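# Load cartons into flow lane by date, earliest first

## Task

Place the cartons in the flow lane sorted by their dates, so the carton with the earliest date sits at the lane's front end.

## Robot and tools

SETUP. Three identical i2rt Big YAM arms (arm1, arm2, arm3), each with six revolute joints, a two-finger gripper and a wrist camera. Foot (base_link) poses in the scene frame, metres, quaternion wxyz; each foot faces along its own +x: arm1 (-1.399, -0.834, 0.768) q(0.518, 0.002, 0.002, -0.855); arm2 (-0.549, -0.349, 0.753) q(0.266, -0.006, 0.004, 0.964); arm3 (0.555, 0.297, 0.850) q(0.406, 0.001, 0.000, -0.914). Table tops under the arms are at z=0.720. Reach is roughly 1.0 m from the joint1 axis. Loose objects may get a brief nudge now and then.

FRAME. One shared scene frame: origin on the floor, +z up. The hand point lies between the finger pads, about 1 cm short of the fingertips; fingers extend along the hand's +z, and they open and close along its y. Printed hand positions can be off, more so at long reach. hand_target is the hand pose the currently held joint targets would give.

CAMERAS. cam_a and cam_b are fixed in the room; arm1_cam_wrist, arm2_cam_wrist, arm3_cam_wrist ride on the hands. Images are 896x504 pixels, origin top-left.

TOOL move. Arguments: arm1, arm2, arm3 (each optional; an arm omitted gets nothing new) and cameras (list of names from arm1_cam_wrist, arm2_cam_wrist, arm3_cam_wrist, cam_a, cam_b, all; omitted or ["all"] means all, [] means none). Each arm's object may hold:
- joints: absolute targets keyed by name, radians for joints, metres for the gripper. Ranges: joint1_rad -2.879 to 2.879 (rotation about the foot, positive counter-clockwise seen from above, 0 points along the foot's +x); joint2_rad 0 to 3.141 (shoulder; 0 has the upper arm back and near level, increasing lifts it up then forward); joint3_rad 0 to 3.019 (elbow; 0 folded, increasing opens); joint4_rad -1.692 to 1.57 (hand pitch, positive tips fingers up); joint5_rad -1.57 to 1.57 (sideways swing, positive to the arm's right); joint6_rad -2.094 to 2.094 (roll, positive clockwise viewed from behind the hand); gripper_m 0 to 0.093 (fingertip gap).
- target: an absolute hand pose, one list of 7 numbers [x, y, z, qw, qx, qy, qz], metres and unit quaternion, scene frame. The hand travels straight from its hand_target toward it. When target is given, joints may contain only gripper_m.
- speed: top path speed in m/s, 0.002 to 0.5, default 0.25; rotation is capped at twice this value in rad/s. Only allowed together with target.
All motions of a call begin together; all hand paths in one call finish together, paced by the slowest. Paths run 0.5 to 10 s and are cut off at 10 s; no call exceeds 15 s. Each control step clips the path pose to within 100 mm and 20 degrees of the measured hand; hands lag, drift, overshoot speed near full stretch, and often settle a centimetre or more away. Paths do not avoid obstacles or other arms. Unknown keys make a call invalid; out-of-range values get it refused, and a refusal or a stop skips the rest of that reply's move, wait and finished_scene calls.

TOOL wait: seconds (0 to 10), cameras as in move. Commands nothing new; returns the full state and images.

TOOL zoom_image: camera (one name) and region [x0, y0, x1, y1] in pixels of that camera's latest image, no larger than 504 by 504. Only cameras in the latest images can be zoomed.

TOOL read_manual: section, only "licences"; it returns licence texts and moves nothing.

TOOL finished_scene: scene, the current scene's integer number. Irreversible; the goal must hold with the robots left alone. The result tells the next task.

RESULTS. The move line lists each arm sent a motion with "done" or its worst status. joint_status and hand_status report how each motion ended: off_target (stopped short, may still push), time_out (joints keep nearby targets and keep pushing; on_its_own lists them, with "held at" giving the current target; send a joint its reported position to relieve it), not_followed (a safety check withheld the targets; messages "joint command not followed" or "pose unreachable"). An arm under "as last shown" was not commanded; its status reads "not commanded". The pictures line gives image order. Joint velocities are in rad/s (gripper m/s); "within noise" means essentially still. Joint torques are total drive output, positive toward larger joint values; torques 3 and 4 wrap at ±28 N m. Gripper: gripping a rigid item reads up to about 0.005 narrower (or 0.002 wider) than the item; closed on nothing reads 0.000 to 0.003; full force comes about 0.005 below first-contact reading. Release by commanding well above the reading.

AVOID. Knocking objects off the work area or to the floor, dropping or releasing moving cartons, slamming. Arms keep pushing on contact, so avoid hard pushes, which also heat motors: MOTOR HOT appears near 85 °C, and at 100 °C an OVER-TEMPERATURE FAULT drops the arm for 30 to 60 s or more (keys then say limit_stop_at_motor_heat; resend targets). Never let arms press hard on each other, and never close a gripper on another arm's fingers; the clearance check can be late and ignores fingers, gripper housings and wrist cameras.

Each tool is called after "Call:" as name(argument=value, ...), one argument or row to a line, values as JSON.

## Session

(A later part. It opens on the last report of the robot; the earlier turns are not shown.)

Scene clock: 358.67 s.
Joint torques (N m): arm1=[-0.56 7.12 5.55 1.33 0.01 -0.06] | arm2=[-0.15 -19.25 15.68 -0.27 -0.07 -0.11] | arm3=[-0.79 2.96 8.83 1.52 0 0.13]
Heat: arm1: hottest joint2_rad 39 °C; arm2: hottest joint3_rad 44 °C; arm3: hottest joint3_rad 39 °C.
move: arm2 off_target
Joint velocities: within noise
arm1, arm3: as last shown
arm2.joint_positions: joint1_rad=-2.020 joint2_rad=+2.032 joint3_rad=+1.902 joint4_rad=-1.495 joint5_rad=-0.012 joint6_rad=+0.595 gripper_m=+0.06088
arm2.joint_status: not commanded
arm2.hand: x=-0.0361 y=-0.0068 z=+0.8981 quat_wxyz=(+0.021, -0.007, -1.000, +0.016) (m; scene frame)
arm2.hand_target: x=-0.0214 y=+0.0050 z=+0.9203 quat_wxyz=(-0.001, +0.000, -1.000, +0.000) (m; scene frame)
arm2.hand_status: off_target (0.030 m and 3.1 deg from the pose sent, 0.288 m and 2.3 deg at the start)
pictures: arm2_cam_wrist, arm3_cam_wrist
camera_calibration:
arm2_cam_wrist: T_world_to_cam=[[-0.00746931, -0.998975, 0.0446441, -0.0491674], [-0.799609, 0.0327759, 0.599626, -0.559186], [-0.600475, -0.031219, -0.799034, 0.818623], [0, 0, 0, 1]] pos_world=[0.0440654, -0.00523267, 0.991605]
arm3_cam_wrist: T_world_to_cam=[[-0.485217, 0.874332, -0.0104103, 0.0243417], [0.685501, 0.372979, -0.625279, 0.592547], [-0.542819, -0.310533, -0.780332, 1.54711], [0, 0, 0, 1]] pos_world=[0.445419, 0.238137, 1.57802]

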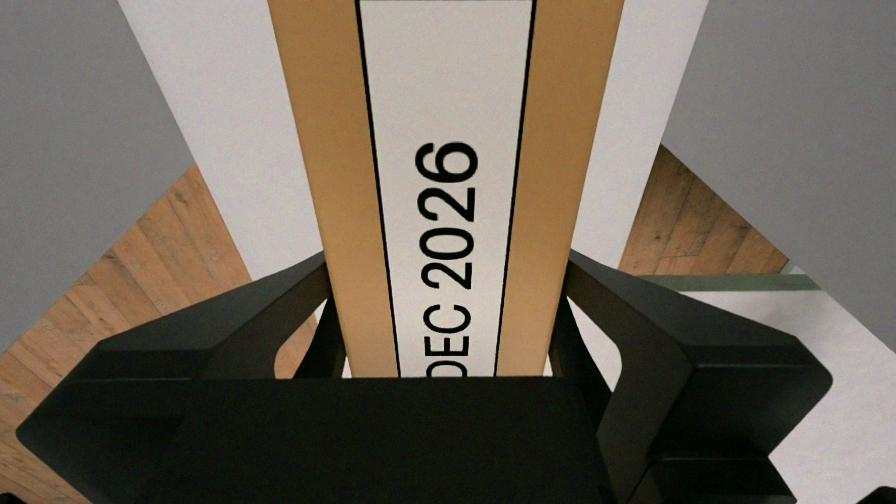

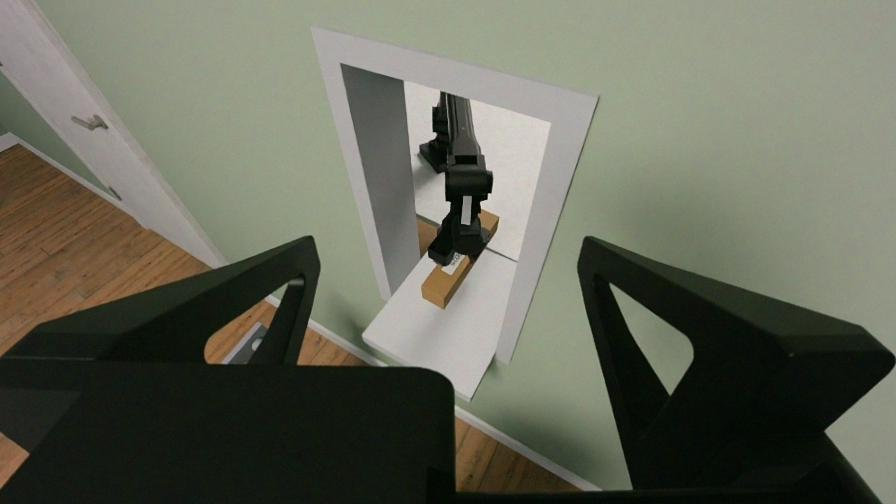

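Call:
move(
  arm2={"target": [-0.02, 0.006, 0.845, 0, 0, 1, 0], "speed": 0.2},
  cameras=["arm2_cam_wrist"],
)

Call:
move(
  arm2={"target": [-0.02, 0.006, 0.815, 0, 0, 1, 0], "speed": 0.1},
  cameras=["arm2_cam_wrist", "arm3_cam_wrist"],
)

Scene clock: 362.37 s.
Joint torques (N m): arm1=[-0.62 7.24 5.55 1.32 0.01 -0.06] | arm2=[-0.03 -20.89 10.02 0.65 -0.07 -0.11] | arm3=[-0.67 2.9 8.9 1.51 0 0.12]
Heat: arm1: hottest joint2_rad 39 °C; arm2: hottest joint3_rad 45 °C; arm3: hottest joint3_rad 39 °C.
move: arm2 done
Joint velocities: within noise
arm1.joint_positions: joint1_rad=+0.617 joint2_rad=+0.394 joint3_rad=+1.549 joint4_rad=-1.543 joint5_rad=+0.006 joint6_rad=+0.009 gripper_m=+0.08998
arm1.joint_status: not commanded
arm1.hand: x=-1.3905 y=-0.9170 z=+1.3621 quat_wxyz=(-0.419, -0.551, -0.623, +0.364) (m; scene frame)
arm1.hand_target: x=-1.3914 y=-0.9187 z=+1.3605 quat_wxyz=(-0.411, -0.556, -0.623, +0.366) (m; scene frame)
arm1.hand_status: not commanded
arm2.joint_positions: joint1_rad=-2.020 joint2_rad=+2.088 joint3_rad=+1.840 joint4_rad=-1.341 joint5_rad=-0.013 joint6_rad=+0.595 gripper_m=+0.06088
arm2.joint_status: not commanded
arm2.hand: x=-0.0210 y=+0.0022 z=+0.8405 quat_wxyz=(+0.006, -0.007, -1.000, +0.005) (m; scene frame)
arm2.hand_target: x=-0.0199 y=+0.0060 z=+0.8451 quat_wxyz=(+0.000, +0.000, -1.000, +0.000) (m; scene frame)
arm2.hand_status: done (0.006 m and 1.2 deg from the pose sent, 0.057 m and 3.2 deg at the start)
arm3: as last shown
pictures: arm2_cam_wrist
camera_calibration:
arm2_cam_wrist: T_world_to_cam=[[-0.00801501, -0.999687, 0.0237041, -0.0198639], [-0.817657, 0.020198, 0.575352, -0.492816], [-0.57565, -0.0147703, -0.817562, 0.798061], [0, 0, 0, 1]] pos_world=[0.0562905, 0.00188383, 0.936478]

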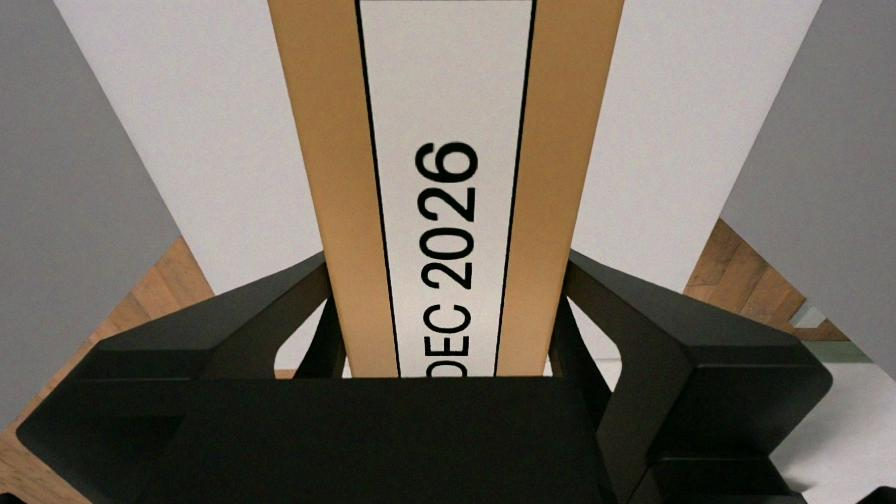

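Scene clock: 363.43 s.
Joint torques (N m): arm1=[-0.5 7.24 5.55 1.33 0 -0.06] | arm2=[0.09 -19.72 9.33 0.66 -0.07 -0.1] | arm3=[-0.62 2.78 8.83 1.55 0 0.12]
Heat: arm1: hottest joint2_rad 39 °C; arm2: hottest joint3_rad 45 °C; arm3: hottest joint3_rad 39 °C.
move: arm2 done
Joint velocities: within noise
arm1, arm3: as last shown
arm2.joint_positions: joint1_rad=-2.020 joint2_rad=+2.099 joint3_rad=+1.802 joint4_rad=-1.275 joint5_rad=-0.013 joint6_rad=+0.595 gripper_m=+0.06088
arm2.joint_status: not commanded
arm2.hand: x=-0.0189 y=+0.0032 z=+0.8196 quat_wxyz=(-0.001, -0.006, -1.000, +0.001) (m; scene frame)
arm2.hand_target: x=-0.0200 y=+0.0059 z=+0.8149 quat_wxyz=(+0.000, +0.000, -1.000, +0.000) (m; scene frame)
arm2.hand_status: done (0.005 m and 0.7 deg from the pose sent, 0.026 m and 1.2 deg at the start)
pictures: arm2_cam_wrist, arm3_cam_wrist
camera_calibration:
arm2_cam_wrist: T_world_to_cam=[[-0.00808211, -0.999858, 0.0148193, -0.0110292], [-0.825294, 0.0150378, 0.564503, -0.470254], [-0.564646, -0.00766793, -0.825298, 0.788616], [0, 0, 0, 1]] pos_world=[0.0571017, 0.002091, 0.916467]
arm3_cam_wrist: T_world_to_cam=[[-0.485217, 0.874332, -0.0104103, 0.0243417], [0.685501, 0.372979, -0.625279, 0.592547], [-0.542819, -0.310533, -0.780332, 1.54711], [0, 0, 0, 1]] pos_world=[0.445419, 0.238137, 1.57802]

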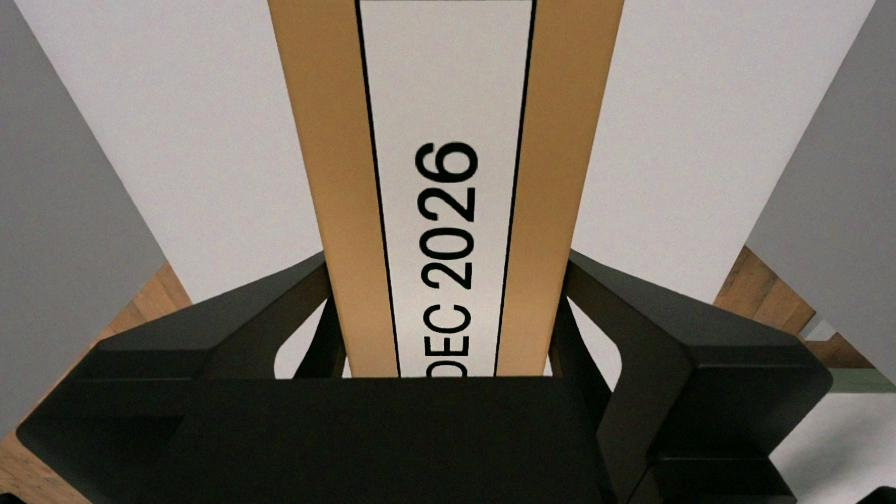

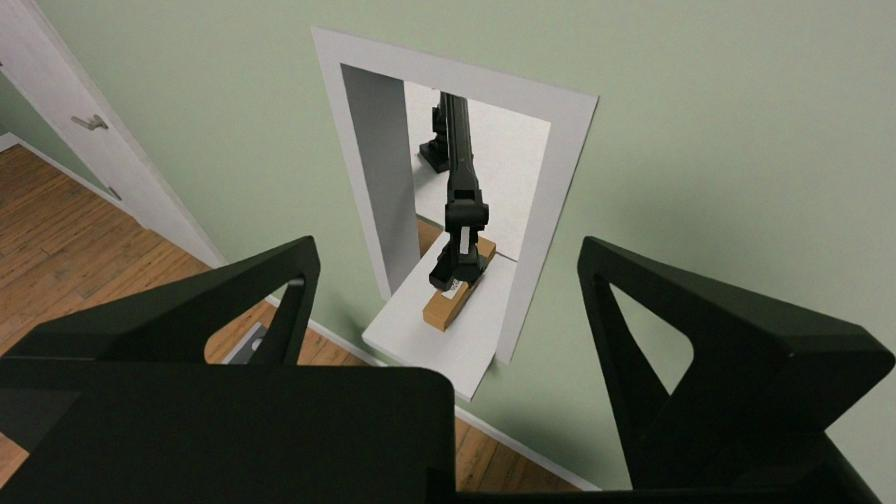

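Call:
move(
  arm2={"target": [-0.02, 0.006, 0.80, 0, 0, 1, 0], "speed": 0.1},
  cameras=["arm3_cam_wrist"],
)

Call:
zoom_image(
  camera="arm3_cam_wrist",
  region=[360, 220, 540, 410],
)

Scene clock: 367.83 s.
Joint torques (N m): arm1=[-0.56 7.18 5.56 1.35 0.01 -0.06] | arm2=[0.15 -20.31 9.29 0.66 -0.07 -0.1] | arm3=[-0.56 2.84 8.75 1.52 0 0.13]
Heat: arm1: hottest joint2_rad 39 °C; arm2: hottest joint3_rad 45 °C; arm3: hottest joint3_rad 39 °C.
move: arm2 done
Joint velocities: within noise
arm1, arm3: as last shown
arm2.joint_positions: joint1_rad=-2.020 joint2_rad=+2.112 joint3_rad=+1.784 joint4_rad=-1.243 joint5_rad=-0.013 joint6_rad=+0.595 gripper_m=+0.06088
arm2.joint_status: not commanded
arm2.hand: x=-0.0186 y=+0.0031 z=+0.8048 quat_wxyz=(-0.001, -0.006, -1.000, +0.001) (m; scene frame)
arm2.hand_target: x=-0.0200 y=+0.0059 z=+0.8000 quat_wxyz=(+0.000, +0.000, -1.000, +0.000) (m; scene frame)
arm2.hand_status: done (0.006 m and 0.7 deg from the pose sent, 0.020 m and 0.7 deg at the start)
pictures: arm3_cam_wrist
camera_calibration:
arm3_cam_wrist: T_world_to_cam=[[-0.485217, 0.874332, -0.0104103, 0.0243417], [0.685501, 0.372979, -0.625279, 0.592547], [-0.542819, -0.310533, -0.780332, 1.54711], [0, 0, 0, 1]] pos_world=[0.445419, 0.238137, 1.57802]

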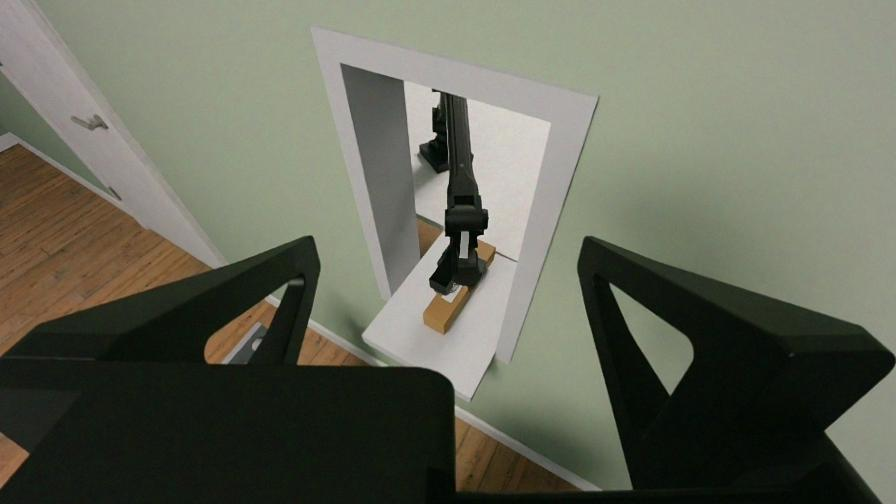

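Scaled by 2.653 from the camera's 896x504 image, which has a finer 1280x720 frame.

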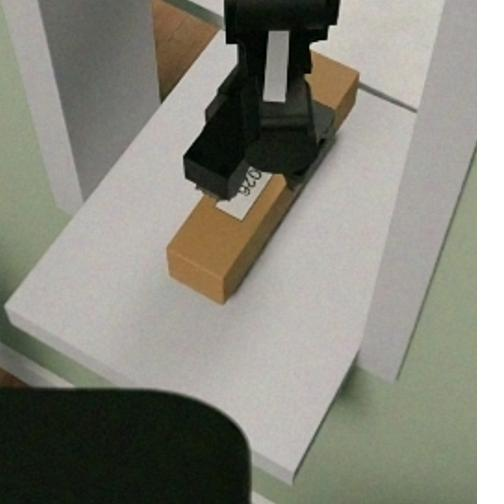

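Call:
move(
  arm2={"target": [-0.02, 0.006, 0.788, 0, 0, 1, 0], "speed": 0.1},
  cameras=[],
)

Scene clock: 370.07 s.
Joint torques (N m): arm1=[-0.5 7.24 5.57 1.33 0 -0.06] | arm2=[0.09 -20.13 9.09 0.66 -0.07 -0.09] | arm3=[-0.62 2.73 8.84 1.51 -0.01 0.12]
Heat: arm1: hottest joint2_rad 39 °C; arm2: hottest joint3_rad 45 °C; arm3: hottest joint3_rad 39 °C.
move: arm2 done
Joint velocities: within noise
arm1, arm3: as last shown
arm2.joint_positions: joint1_rad=-2.020 joint2_rad=+2.123 joint3_rad=+1.770 joint4_rad=-1.218 joint5_rad=-0.013 joint6_rad=+0.595 gripper_m=+0.06088
arm2.joint_status: not commanded
arm2.hand: x=-0.0183 y=+0.0031 z=+0.7932 quat_wxyz=(-0.001, -0.006, -1.000, +0.001) (m; scene frame)
arm2.hand_target: x=-0.0200 y=+0.0059 z=+0.7880 quat_wxyz=(+0.000, +0.000, -1.000, +0.000) (m; scene frame)
arm2.hand_status: done (0.006 m and 0.7 deg from the pose sent, 0.017 m and 0.7 deg at the start)
pictures: none
No camera images: "cameras" was empty.

Call:
move(
  arm2={"target": [-0.02, 0.006, 0.776, 0, 0, 1, 0], "speed": 0.1},
  cameras=[],
)

Call:
move(
  arm2={"target": [-0.02, 0.006, 0.766, 0, 0, 1, 0], "speed": 0.1},
  cameras=["arm3_cam_wrist"],
)

Call:
zoom_image(
  camera="arm3_cam_wrist",
  region=[360, 220, 540, 410],
)

Scene clock: 373.93 s.
Joint torques (N m): arm1=[-0.56 7.24 5.56 1.31 0 -0.06] | arm2=[0.09 -20.19 8.68 0.76 -0.07 -0.11] | arm3=[-0.67 2.73 8.83 1.52 0 0.12]
Heat: arm1: hottest joint2_rad 39 °C; arm2: hottest joint3_rad 44 °C; arm3: hottest joint3_rad 39 °C.
move: arm2 off_target
Joint velocities: within noise
arm1: as last shown
arm2.joint_positions: joint1_rad=-2.020 joint2_rad=+2.129 joint3_rad=+1.760 joint4_rad=-1.192 joint5_rad=-0.012 joint6_rad=+0.595 gripper_m=+0.06088
arm2.joint_status: not commanded
arm2.hand: x=-0.0166 y=+0.0040 z=+0.7862 quat_wxyz=(-0.005, -0.006, -1.000, -0.002) (m; scene frame)
arm2.hand_target: x=-0.0201 y=+0.0058 z=+0.7761 quat_wxyz=(+0.000, +0.000, -1.000, +0.000) (m; scene frame)
arm2.hand_status: off_target (0.011 m and 1.0 deg from the pose sent, 0.018 m and 0.7 deg at the start)
arm3.joint_positions: joint1_rad=-0.329 joint2_rad=+0.548 joint3_rad=+1.484 joint4_rad=-1.191 joint5_rad=+0.001 joint6_rad=-0.006 gripper_m=+0.09400
arm3.joint_status: not commanded
arm3.hand: x=+0.3795 y=+0.2014 z=+1.4809 quat_wxyz=(-0.151, -0.766, -0.201, +0.592) (m; scene frame)
arm3.hand_target: x=+0.3829 y=+0.2056 z=+1.4811 quat_wxyz=(-0.150, -0.767, -0.194, +0.592) (m; scene frame)
arm3.hand_status: not commanded
pictures: none
No camera images: "cameras" was empty.

Scene clock: 374.90 s.
Joint torques (N m): arm1=[-0.56 7.24 5.57 1.32 0.01 -0.06] | arm2=[0.09 -18.96 8.47 0.64 -0.07 -0.09] | arm3=[-0.62 2.49 8.81 1.5 -0.01 0.12]
Heat: arm1: hottest joint2_rad 39 °C; arm2: hottest joint3_rad 44 °C; arm3: hottest joint3_rad 39 °C.
move: arm2 off_target
Joint velocities: within noise
arm1, arm3: as last shown
arm2.joint_positions: joint1_rad=-2.020 joint2_rad=+2.130 joint3_rad=+1.755 joint4_rad=-1.172 joint5_rad=-0.012 joint6_rad=+0.595 gripper_m=+0.06088
arm2.joint_status: not commanded
arm2.hand: x=-0.0142 y=+0.0056 z=+0.7838 quat_wxyz=(-0.011, -0.006, -1.000, -0.006) (m; scene frame)
arm2.hand_target: x=-0.0202 y=+0.0057 z=+0.7663 quat_wxyz=(+0.000, +0.000, -1.000, +0.000) (m; scene frame)
arm2.hand_status: off_target (0.019 m and 1.6 deg from the pose sent, 0.021 m and 1.0 deg at the start)
pictures: arm3_cam_wrist
camera_calibration:
arm3_cam_wrist: T_world_to_cam=[[-0.485217, 0.874332, -0.0104103, 0.0243417], [0.685501, 0.372979, -0.625279, 0.592547], [-0.542819, -0.310533, -0.780332, 1.54711], [0, 0, 0, 1]] pos_world=[0.445419, 0.238137, 1.57802]

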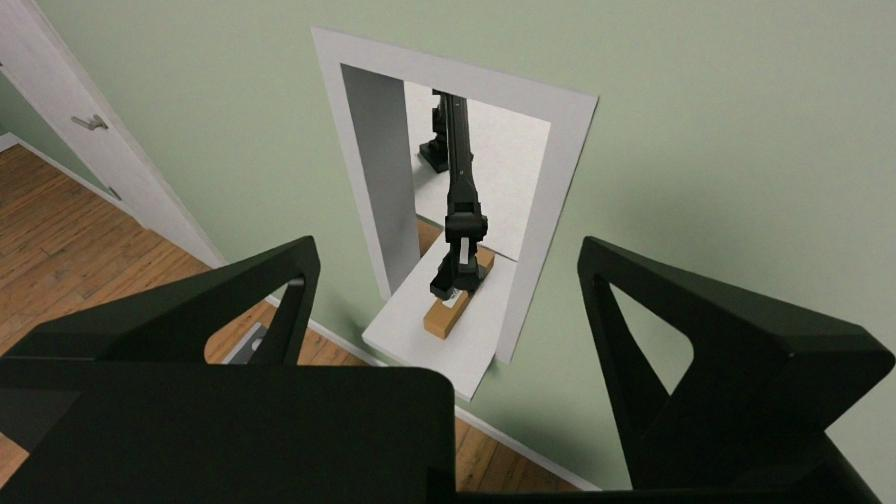

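Scaled by 2.653 from the camera's 896x504 image, which has a finer 1280x720 frame.

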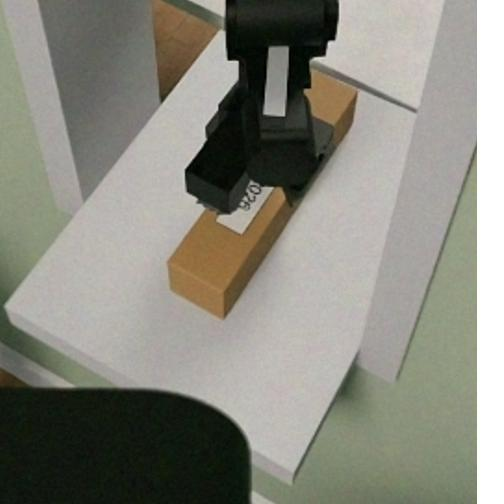

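Call:
move(
  arm2={"joints": {"gripper_m": 0.09}},
  cameras=[],
)

Call:
move(
  arm2={"target": [-0.02, 0.006, 0.90, 0, 0, 1, 0], "speed": 0.3},
  cameras=["arm2_cam_wrist", "arm3_cam_wrist"],
)

Scene clock: 378.47 s.
Joint torques (N m): arm1=[-0.56 7.24 5.59 1.33 0.01 -0.06] | arm2=[0.15 -18.37 8.35 0.68 -0.05 -0.09] | arm3=[-0.67 2.67 8.84 1.57 -0.01 0.12]
Heat: arm1: hottest joint2_rad 39 °C; arm2: hottest joint3_rad 44 °C; arm3: hottest joint3_rad 39 °C.
move: arm2 done
Joint velocities: within noise
arm1, arm3: as last shown
arm2.joint_positions: joint1_rad=-2.020 joint2_rad=+2.130 joint3_rad=+1.755 joint4_rad=-1.172 joint5_rad=-0.013 joint6_rad=+0.595 gripper_m=+0.08985
arm2.joint_status: all done
arm2.hand: x=-0.0143 y=+0.0057 z=+0.7838 quat_wxyz=(-0.011, -0.006, -1.000, -0.006) (m; scene frame)
arm2.hand_target: x=-0.0202 y=+0.0057 z=+0.7663 quat_wxyz=(+0.000, +0.000, -1.000, +0.000) (m; scene frame)
arm2.hand_status: not commanded
pictures: none
No camera images: "cameras" was empty.

Scene clock: 379.97 s.
Joint torques (N m): arm1=[-0.56 7.24 5.55 1.33 0.01 -0.06] | arm2=[-0.09 -17.73 13.55 -0.18 0.01 -0.11] | arm3=[-0.85 2.67 8.8 1.51 -0.02 0.12]
Heat: arm1: hottest joint2_rad 39 °C; arm2: hottest joint3_rad 44 °C; arm3: hottest joint3_rad 39 °C.
move: arm2 off_target
Joint velocities: within noise
arm1, arm3: as last shown
arm2.joint_positions: joint1_rad=-2.020 joint2_rad=+2.027 joint3_rad=+1.892 joint4_rad=-1.450 joint5_rad=-0.015 joint6_rad=+0.595 gripper_m=+0.08994
arm2.joint_status: not commanded
arm2.hand: x=-0.0295 y=-0.0020 z=+0.8973 quat_wxyz=(+0.005, -0.006, -1.000, +0.004) (m; scene frame)
arm2.hand_target: x=-0.0204 y=+0.0057 z=+0.8998 quat_wxyz=(+0.000, +0.000, -1.000, +0.000) (m; scene frame)
arm2.hand_status: off_target (0.013 m and 1.0 deg from the pose sent, 0.116 m and 1.6 deg at the start)
pictures: arm2_cam_wrist, arm3_cam_wrist
camera_calibration:
arm2_cam_wrist: T_world_to_cam=[[-0.00763847, -0.99977, 0.0200335, -0.02215], [-0.818854, 0.0177526, 0.573727, -0.530908], [-0.57395, -0.0120221, -0.818802, 0.840661], [0, 0, 0, 1]] pos_world=[0.0475925, -0.00261338, 0.993375]
arm3_cam_wrist: T_world_to_cam=[[-0.485217, 0.874332, -0.0104103, 0.0243417], [0.685501, 0.372979, -0.625279, 0.592547], [-0.542819, -0.310533, -0.780332, 1.54711], [0, 0, 0, 1]] pos_world=[0.445419, 0.238137, 1.57802]

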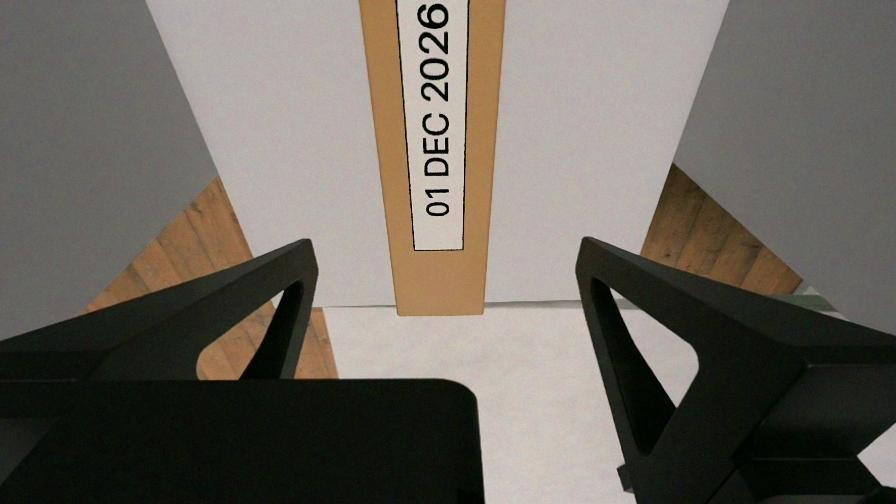

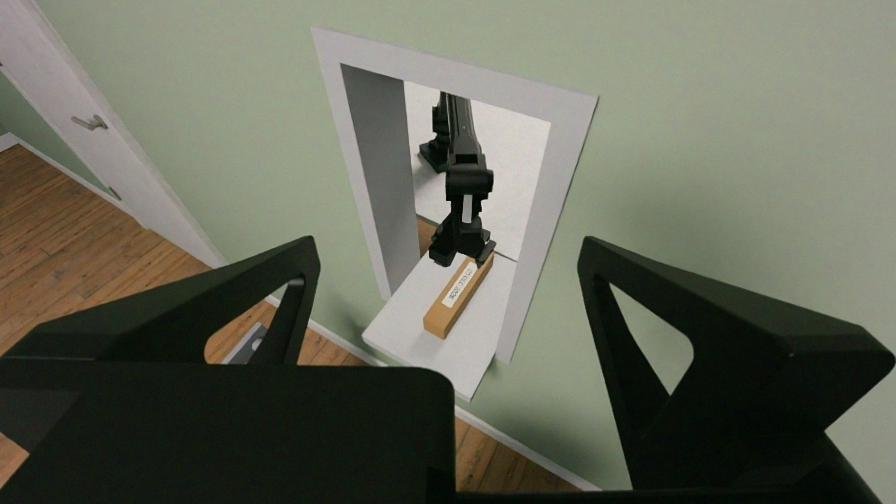

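Call:
move(
  arm2={"target": [-0.30, 0.006, 0.93, 0, 0, 1, 0], "speed": 0.35},
  arm3={"joints": {"joint1_rad": -0.066, "joint2_rad": 1.397, "joint3_rad": 0.878, "joint4_rad": -1.052, "joint5_rad": 0, "joint6_rad": 0.77}},
  cameras=["arm2_cam_wrist", "arm3_cam_wrist", "cam_b"],
)

Scene clock: 396.27 s.
Joint torques (N m): arm1=[-0.56 7.18 5.57 1.33 0 -0.06] | arm2=[0.26 -11.46 8.65 0.69 0.12 0.07] | arm3=[0.85 -10.87 10.74 0.32 0.06 0.15]
Heat: arm1: hottest joint1_rad 38 °C; arm2: hottest joint3_rad 48 °C; arm3: hottest joint3_rad 39 °C.
move: arm2 done; arm3 done
Joint velocities: within noise
arm1.joint_positions: joint1_rad=+0.617 joint2_rad=+0.394 joint3_rad=+1.549 joint4_rad=-1.543 joint5_rad=+0.006 joint6_rad=+0.009 gripper_m=+0.08998
arm1.joint_status: not commanded
arm1.hand: x=-1.3905 y=-0.9170 z=+1.3621 quat_wxyz=(-0.419, -0.551, -0.623, +0.364) (m; scene frame)
arm1.hand_target: x=-1.3914 y=-0.9187 z=+1.3605 quat_wxyz=(-0.411, -0.556, -0.623, +0.366) (m; scene frame)
arm1.hand_status: not commanded
arm2.joint_positions: joint1_rad=-1.658 joint2_rad=+1.493 joint3_rad=+1.274 joint4_rad=-1.342 joint5_rad=-0.016 joint6_rad=+0.938 gripper_m=+0.08994
arm2.joint_status: not commanded
arm2.hand: x=-0.2969 y=+0.0069 z=+0.9359 quat_wxyz=(-0.001, +0.003, -1.000, -0.003) (m; scene frame)
arm2.hand_target: x=-0.3000 y=+0.0059 z=+0.9301 quat_wxyz=(+0.000, +0.000, -1.000, +0.000) (m; scene frame)
arm2.hand_status: done (0.007 m and 0.5 deg from the pose sent, 0.273 m and 1.0 deg at the start)
arm3.joint_positions: joint1_rad=-0.076 joint2_rad=+1.378 joint3_rad=+0.865 joint4_rad=-1.051 joint5_rad=+0.001 joint6_rad=+0.762 gripper_m=+0.09401
arm3.joint_status: all done
arm3.hand: x=+0.3000 y=+0.0562 z=+0.9315 quat_wxyz=(-0.002, -1.000, +0.001, +0.002) (m; scene frame)
arm3.hand_target: x=+0.2993 y=+0.0507 z=+0.9295 quat_wxyz=(+0.000, -1.000, +0.000, -0.001) (m; scene frame)
arm3.hand_status: not commanded
pictures: arm2_cam_wrist, arm3_cam_wrist, cam_b
camera_calibration:
arm2_cam_wrist: T_world_to_cam=[[0.0107575, -0.999917, 0.00715598, 0.00147299], [-0.825948, -0.00485152, 0.563726, -0.7648], [-0.563644, -0.0119747, -0.825931, 0.728675], [0, 0, 0, 1]] pos_world=[-0.220988, 0.00648811, 1.03296]
arm3_cam_wrist: T_world_to_cam=[[0.0168547, 0.999835, -0.00674211, -0.0540684], [0.805614, -0.00958616, 0.592363, -0.791041], [0.592201, -0.0154156, -0.805643, 0.69671], [0, 0, 0, 1]] pos_world=[0.225593, 0.0572166, 1.02952]

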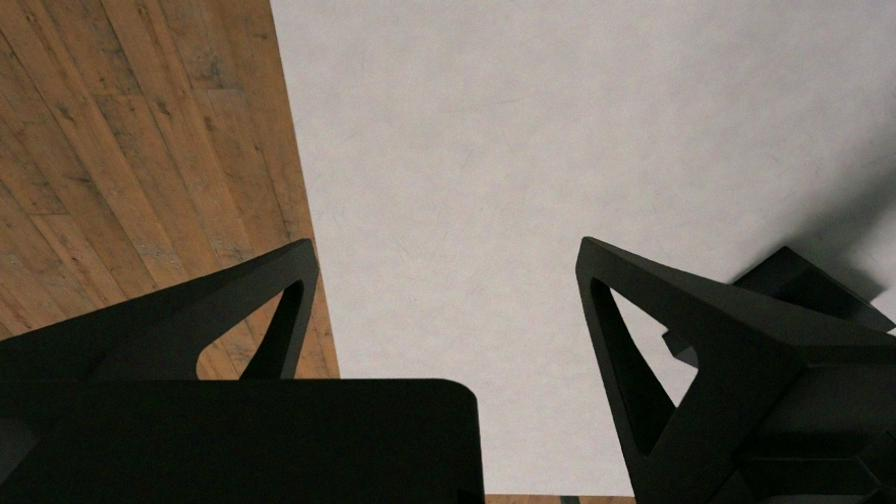

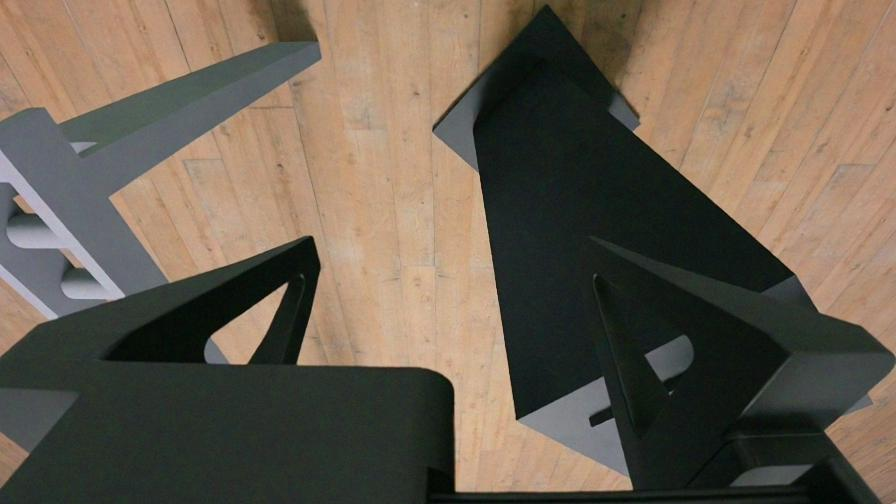

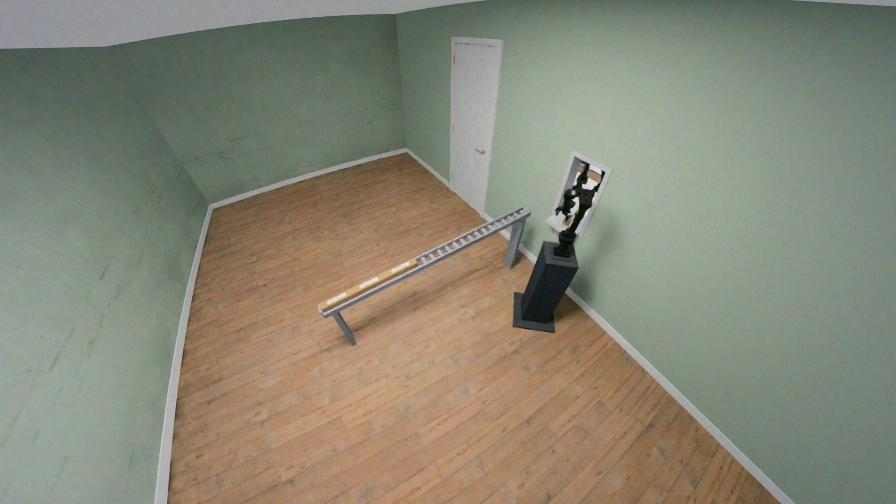

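Call:
move(
  arm3={"target": [0.0, 0.006, 0.90, 0, 1, 0, 0], "speed": 0.3},
  cameras=["arm3_cam_wrist"],
)

Scene clock: 400.17 s.
Joint torques (N m): arm1=[-0.56 7.24 5.55 1.33 0 -0.06] | arm2=[0.26 -11.52 8.65 0.69 0.12 0.09] | arm3=[0.03 -23.18 14.49 0.12 -0.03 -0.02]
Heat: arm1: hottest joint1_rad 38 °C; arm2: hottest joint3_rad 48 °C; arm3: hottest joint3_rad 39 °C.
move: arm3 off_target
Joint velocities: within noise
arm1: as last shown
arm2.joint_positions: joint1_rad=-1.658 joint2_rad=+1.493 joint3_rad=+1.274 joint4_rad=-1.342 joint5_rad=-0.016 joint6_rad=+0.939 gripper_m=+0.08994
arm2.joint_status: not commanded
arm2.hand: x=-0.2968 y=+0.0070 z=+0.9359 quat_wxyz=(-0.001, +0.003, -1.000, -0.003) (m; scene frame)
arm2.hand_target: x=-0.3000 y=+0.0060 z=+0.9301 quat_wxyz=(+0.000, +0.000, -1.000, +0.000) (m; scene frame)
arm2.hand_status: not commanded
arm3.joint_positions: joint1_rad=-0.348 joint2_rad=+2.049 joint3_rad=+1.686 joint4_rad=-1.210 joint5_rad=+0.003 joint6_rad=+0.494 gripper_m=+0.09401
arm3.joint_status: not commanded
arm3.hand: x=+0.0126 y=+0.0111 z=+0.9026 quat_wxyz=(+0.002, -1.000, +0.003, -0.001) (m; scene frame)
arm3.hand_target: x=+0.0005 y=+0.0063 z=+0.9000 quat_wxyz=(+0.000, -1.000, +0.000, +0.001) (m; scene frame)
arm3.hand_status: off_target (0.014 m and 0.4 deg from the pose sent, 0.306 m and 0.4 deg at the start)
pictures: arm3_cam_wrist
camera_calibration:
arm3_cam_wrist: T_world_to_cam=[[0.021482, 0.999767, 0.00203349, -0.012398], [0.801319, -0.0184341, 0.597954, -0.547751], [0.597852, -0.0112158, -0.801528, 0.838996], [0, 0, 0, 1]] pos_world=[-0.062406, 0.0117078, 1.00003]

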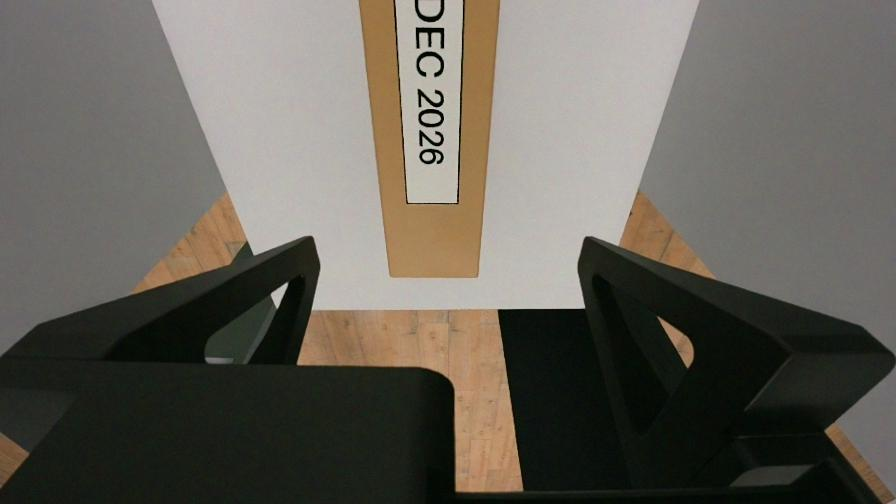

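Call:
move(
  arm3={"target": [-0.027, -0.003, 0.79, 0, 1, 0, 0], "speed": 0.2},
  cameras=["arm3_cam_wrist"],
)

Scene clock: 408.67 s.
Joint torques (N m): arm1=[-0.56 7.24 5.56 1.29 0 -0.06] | arm2=[0.21 -11.4 8.65 0.69 0.12 0.09] | arm3=[-0.85 -26.34 13.07 0.61 0 -0.01]
Heat: arm1: hottest joint1_rad 38 °C; arm2: hottest joint3_rad 47 °C; arm3: hottest joint3_rad 41 °C.
move: arm3 off_target
Joint velocities: within noise
arm1, arm2: as last shown
arm3.joint_positions: joint1_rad=-0.348 joint2_rad=+2.262 joint3_rad=+1.730 joint4_rad=-1.068 joint5_rad=+0.003 joint6_rad=+0.486 gripper_m=+0.09401
arm3.joint_status: not commanded
arm3.hand: x=-0.0090 y=-0.0004 z=+0.7882 quat_wxyz=(+0.008, -1.000, -0.001, -0.013) (m; scene frame)
arm3.hand_target: x=-0.0264 y=-0.0026 z=+0.7903 quat_wxyz=(+0.000, -1.000, +0.000, +0.000) (m; scene frame)
arm3.hand_status: off_target (0.018 m and 1.8 deg from the pose sent, 0.120 m and 0.4 deg at the start)
pictures: arm3_cam_wrist
camera_calibration:
arm3_cam_wrist: T_world_to_cam=[[0.0136343, 0.999799, 0.0146993, -0.0101319], [0.787285, -0.0197968, 0.616271, -0.476785], [0.616438, 0.00317016, -0.787397, 0.749176], [0, 0, 0, 1]] pos_world=[-0.0863166, -0.00168394, 0.883876]

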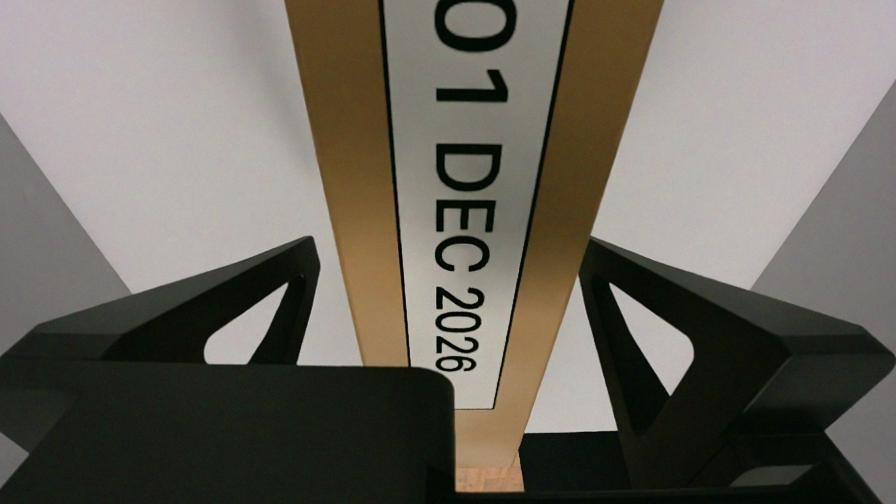

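Call:
move(
  arm3={"joints": {"gripper_m": 0.05}},
  cameras=[],
)

Call:
move(
  arm3={"target": [-0.015, 0.0, 0.90, 0, 1, 0, 0], "speed": 0.25},
  cameras=["arm3_cam_wrist"],
)

Scene clock: 411.80 s.
Joint torques (N m): arm1=[-0.56 7.18 5.57 1.33 0.01 -0.06] | arm2=[0.21 -11.46 8.66 0.69 0.12 0.09] | arm3=[-0.85 -26.58 13.08 0.65 -0.01 -0.03]
Heat: arm1: hottest joint1_rad 38 °C; arm2: hottest joint3_rad 46 °C; arm3: hottest joint3_rad 41 °C.
move: arm3 off_target
Joint velocities: within noise
arm1, arm2: as last shown
arm3.joint_positions: joint1_rad=-0.349 joint2_rad=+2.262 joint3_rad=+1.730 joint4_rad=-1.068 joint5_rad=+0.003 joint6_rad=+0.486 gripper_m=+0.05850
arm3.joint_status: gripper_m off_target (ended at +0.05853, target +0.05000)
arm3.hand: x=-0.0091 y=-0.0002 z=+0.7882 quat_wxyz=(+0.008, -1.000, -0.001, -0.013) (m; scene frame)
arm3.hand_target: x=-0.0264 y=-0.0026 z=+0.7903 quat_wxyz=(+0.000, -1.000, +0.000, +0.000) (m; scene frame)
arm3.hand_status: not commanded
pictures: none
No camera images: "cameras" was empty.

Scene clock: 413.20 s.
Joint torques (N m): arm1=[-0.56 7.24 5.56 1.32 0 -0.06] | arm2=[0.26 -11.46 8.66 0.68 0.12 0.09] | arm3=[-0.26 -27.99 14.79 -0.03 0.02 0.04]
Heat: arm1: hottest joint1_rad 38 °C; arm2: hottest joint3_rad 46 °C; arm3: hottest joint3_rad 41 °C.
move: arm3 off_target
Joint velocities: within noise
arm1, arm2: as last shown
arm3.joint_positions: joint1_rad=-0.349 joint2_rad=+2.132 joint3_rad=+1.750 joint4_rad=-1.240 joint5_rad=+0.003 joint6_rad=+0.485 gripper_m=+0.05850
arm3.joint_status: not commanded
arm3.hand: x=+0.0038 y=+0.0066 z=+0.8761 quat_wxyz=(+0.013, -1.000, -0.001, -0.023) (m; scene frame)
arm3.hand_target: x=-0.0138 y=+0.0007 z=+0.9002 quat_wxyz=(+0.000, -1.000, +0.000, +0.000) (m; scene frame)
arm3.hand_status: off_target (0.031 m and 3.0 deg from the pose sent, 0.112 m and 1.8 deg at the start)
pictures: arm3_cam_wrist
camera_calibration:
arm3_cam_wrist: T_world_to_cam=[[0.0128502, 0.999619, 0.0244125, -0.027132], [0.775095, -0.0253823, 0.631335, -0.554097], [0.631714, 0.0108092, -0.775126, 0.799648], [0, 0, 0, 1]] pos_world=[-0.0753226, 0.00441388, 0.970311]

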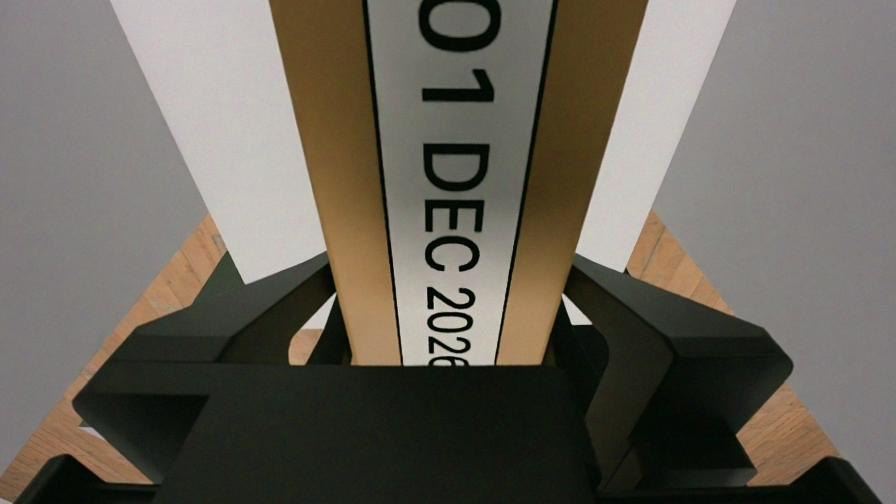

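Call:
move(
  arm2={"joints": {"joint1_rad": 2.237, "joint2_rad": 1.639, "joint3_rad": 1.558, "joint4_rad": -1.49, "joint5_rad": 0, "joint6_rad": -0.44}},
  arm3={"target": [0.32, 0.03, 0.93, 0, 1, 0, 0], "speed": 0.3},
  cameras=["arm2_cam_wrist", "arm3_cam_wrist", "cam_b"],
)

Scene clock: 438.53 s.
Joint torques (N m): arm1=[-0.56 7.18 5.56 1.33 0 -0.05] | arm2=[-0.15 -14.39 12.33 -0.12 -0.03 -0.11] | arm3=[0.85 -15.03 9.73 0.32 0.24 0.15]
Heat: arm1: hottest joint1_rad 38 °C; arm2: hottest joint3_rad 45 °C; arm3: hottest joint3_rad 41 °C.
move: arm2 done; arm3 done
Joint velocities: within noise
arm1: as last shown
arm2.joint_positions: joint1_rad=+2.239 joint2_rad=+1.643 joint3_rad=+1.528 joint4_rad=-1.482 joint5_rad=-0.001 joint6_rad=-0.431 gripper_m=+0.09005
arm2.joint_status: all done
arm2.hand: x=-0.4881 y=-0.8326 z=+0.9731 quat_wxyz=(+0.000, +0.484, +0.875, +0.008) (m; scene frame)
arm2.hand_target: x=-0.4885 y=-0.8385 z=+0.9861 quat_wxyz=(+0.007, +0.481, +0.877, -0.003) (m; scene frame)
arm2.hand_status: not commanded
arm3.joint_positions: joint1_rad=+0.007 joint2_rad=+1.417 joint3_rad=+0.874 joint4_rad=-1.052 joint5_rad=-0.003 joint6_rad=+0.844 gripper_m=+0.05850
arm3.joint_status: not commanded
arm3.hand: x=+0.3202 y=+0.0345 z=+0.9217 quat_wxyz=(+0.008, -1.000, +0.001, -0.010) (m; scene frame)
arm3.hand_target: x=+0.3200 y=+0.0300 z=+0.9300 quat_wxyz=(+0.000, -1.000, +0.000, +0.000) (m; scene frame)
arm3.hand_status: done (0.009 m and 1.5 deg from the pose sent, 0.322 m and 3.0 deg at the start)
pictures: arm2_cam_wrist, arm3_cam_wrist, cam_b
camera_calibration:
arm2_cam_wrist: T_world_to_cam=[[-0.844934, -0.53487, -0.000411409, -0.859332], [-0.438889, 0.692874, 0.572104, -0.186009], [-0.305716, 0.483571, -0.820181, 1.17438], [0, 0, 0, 1]] pos_world=[-0.448691, -0.898644, 1.06926]
arm3_cam_wrist: T_world_to_cam=[[0.0171655, 0.999759, 0.0137074, -0.0517349], [0.79095, -0.0219642, 0.611487, -0.81426], [0.61164, 0.000345363, -0.791136, 0.656333], [0, 0, 0, 1]] pos_world=[0.243487, 0.0336112, 1.01787]

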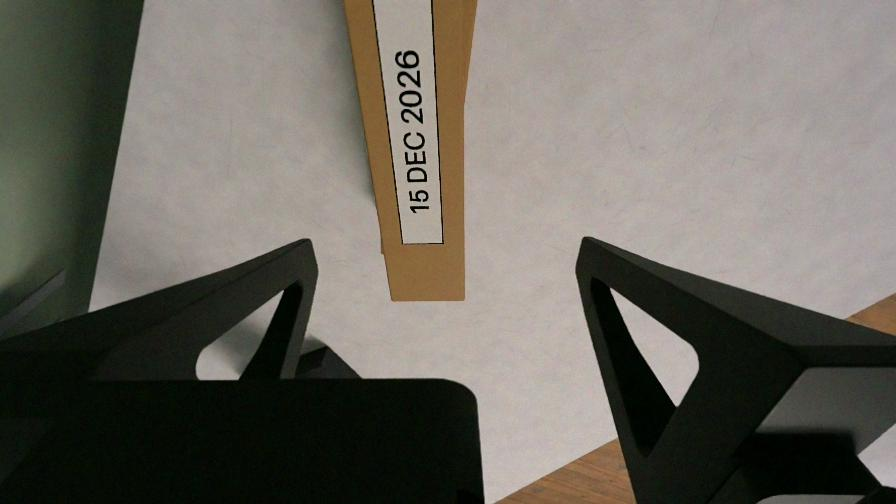

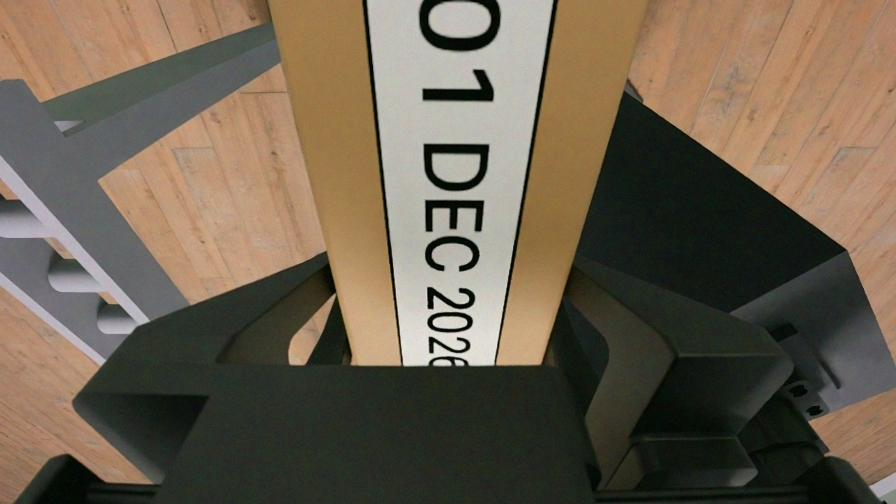

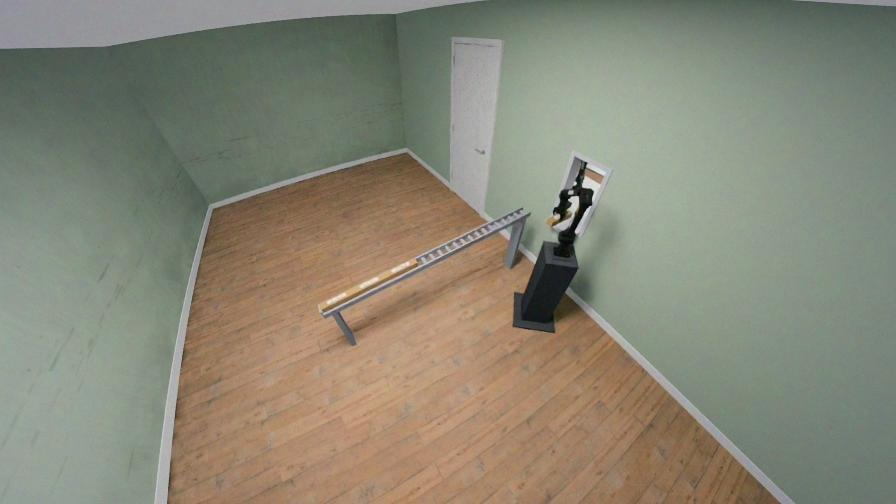

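Call:
move(
  arm2={"target": [-0.4736, -0.8235, 0.86, 0, 0.4633, 0.8862, 0], "speed": 0.25},
  arm3={"joints": {"joint1_rad": 0.806, "joint2_rad": 2.04, "joint3_rad": 1.815, "joint4_rad": -1.335, "joint5_rad": 0, "joint6_rad": 1.642}},
  cameras=["arm2_cam_wrist", "arm3_cam_wrist", "cam_b"],
)

Scene clock: 461.33 s.
Joint torques (N m): arm1=[-0.56 7.18 5.57 1.32 0 -0.05] | arm2=[0.56 -12.81 8.69 0.73 0.01 -0.11] | arm3=[-0.15 -26.58 14.86 -0.2 0.25 0.18]
Heat: arm1: hottest joint1_rad 38 °C; arm2: hottest joint3_rad 48 °C; arm3: hottest joint3_rad 40 °C.
move: arm2 done; arm3 done
Joint velocities: within noise
arm1: as last shown
arm2.joint_positions: joint1_rad=+2.263 joint2_rad=+1.677 joint3_rad=+1.290 joint4_rad=-1.185 joint5_rad=+0.006 joint6_rad=-0.435 gripper_m=+0.09005
arm2.joint_status: not commanded
arm2.hand: x=-0.4775 y=-0.8253 z=+0.8689 quat_wxyz=(+0.004, +0.472, +0.882, -0.004) (m; scene frame)
arm2.hand_target: x=-0.4736 y=-0.8233 z=+0.8600 quat_wxyz=(+0.000, +0.463, +0.886, +0.000) (m; scene frame)
arm2.hand_status: done (0.010 m and 1.3 deg from the pose sent, 0.114 m and 2.9 deg at the start)
arm3.joint_positions: joint1_rad=+0.808 joint2_rad=+2.043 joint3_rad=+1.765 joint4_rad=-1.326 joint5_rad=-0.003 joint6_rad=+1.633 gripper_m=+0.05851
arm3.joint_status: all done
arm3.hand: x=+0.5994 y=-0.3146 z=+0.9367 quat_wxyz=(+0.017, -1.000, -0.006, -0.001) (m; scene frame)
arm3.hand_target: x=+0.5987 y=-0.3295 z=+0.9563 quat_wxyz=(-0.005, -1.000, +0.000, -0.001) (m; scene frame)
arm3.hand_status: not commanded
pictures: arm2_cam_wrist, arm3_cam_wrist, cam_b
camera_calibration:
arm2_cam_wrist: T_world_to_cam=[[-0.82959, -0.558143, 0.0160117, -0.872603], [-0.456438, 0.694382, 0.556325, -0.120222], [-0.321627, 0.454214, -0.83081, 1.06608], [0, 0, 0, 1]] pos_world=[-0.435898, -0.887784, 0.966562]
arm3_cam_wrist: T_world_to_cam=[[0.0046614, 0.999517, 0.030728, 0.283699], [0.801598, -0.0221058, 0.597455, -1.04524], [0.597846, 0.0218465, -0.801313, 0.522128], [0, 0, 0, 1]] pos_world=[0.524384, -0.318074, 1.03415]

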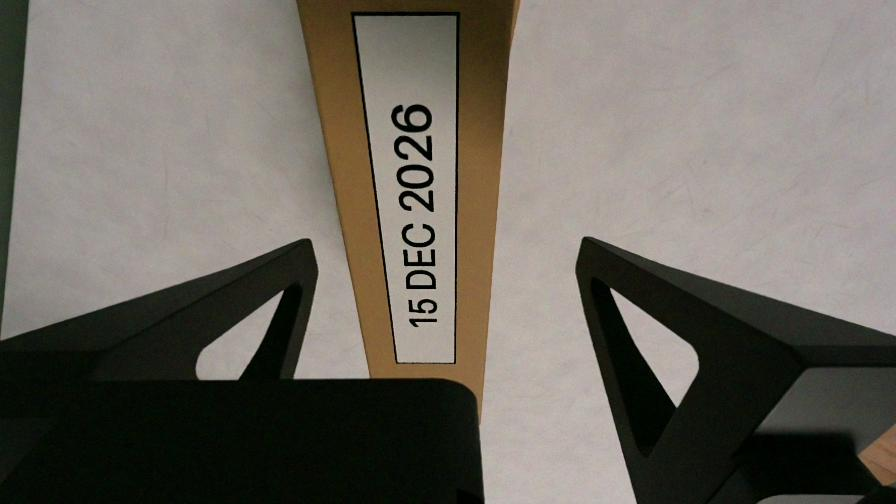

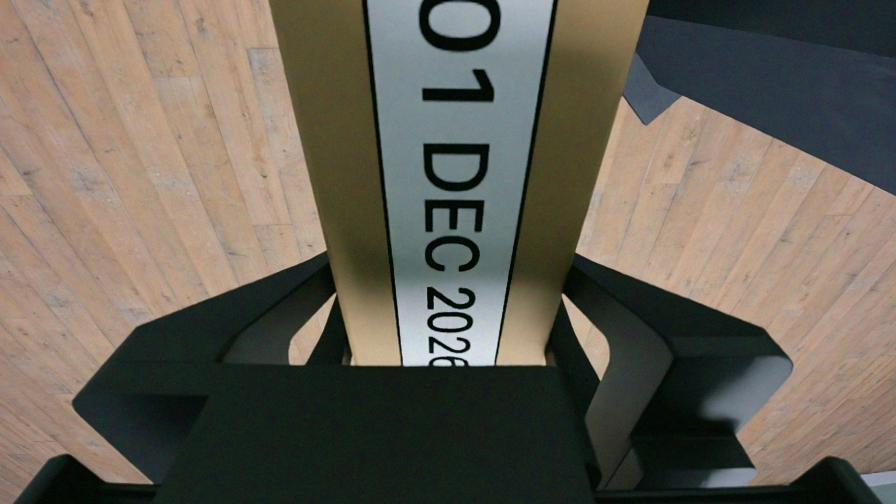

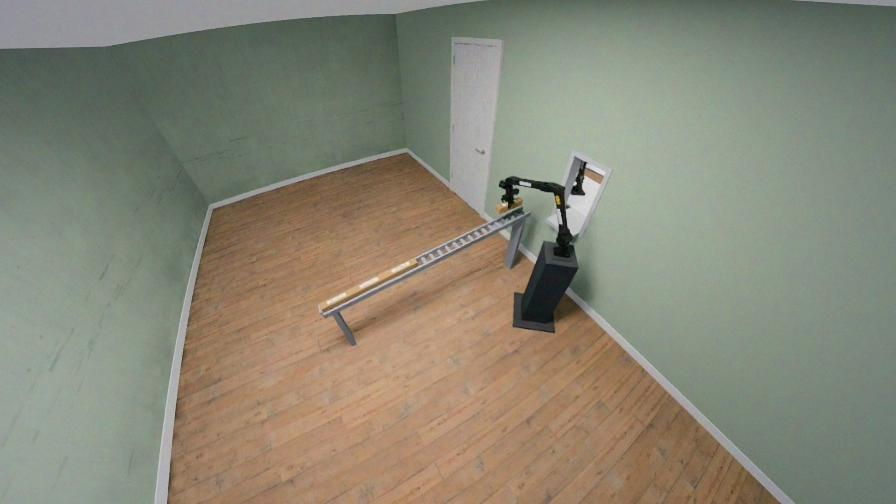

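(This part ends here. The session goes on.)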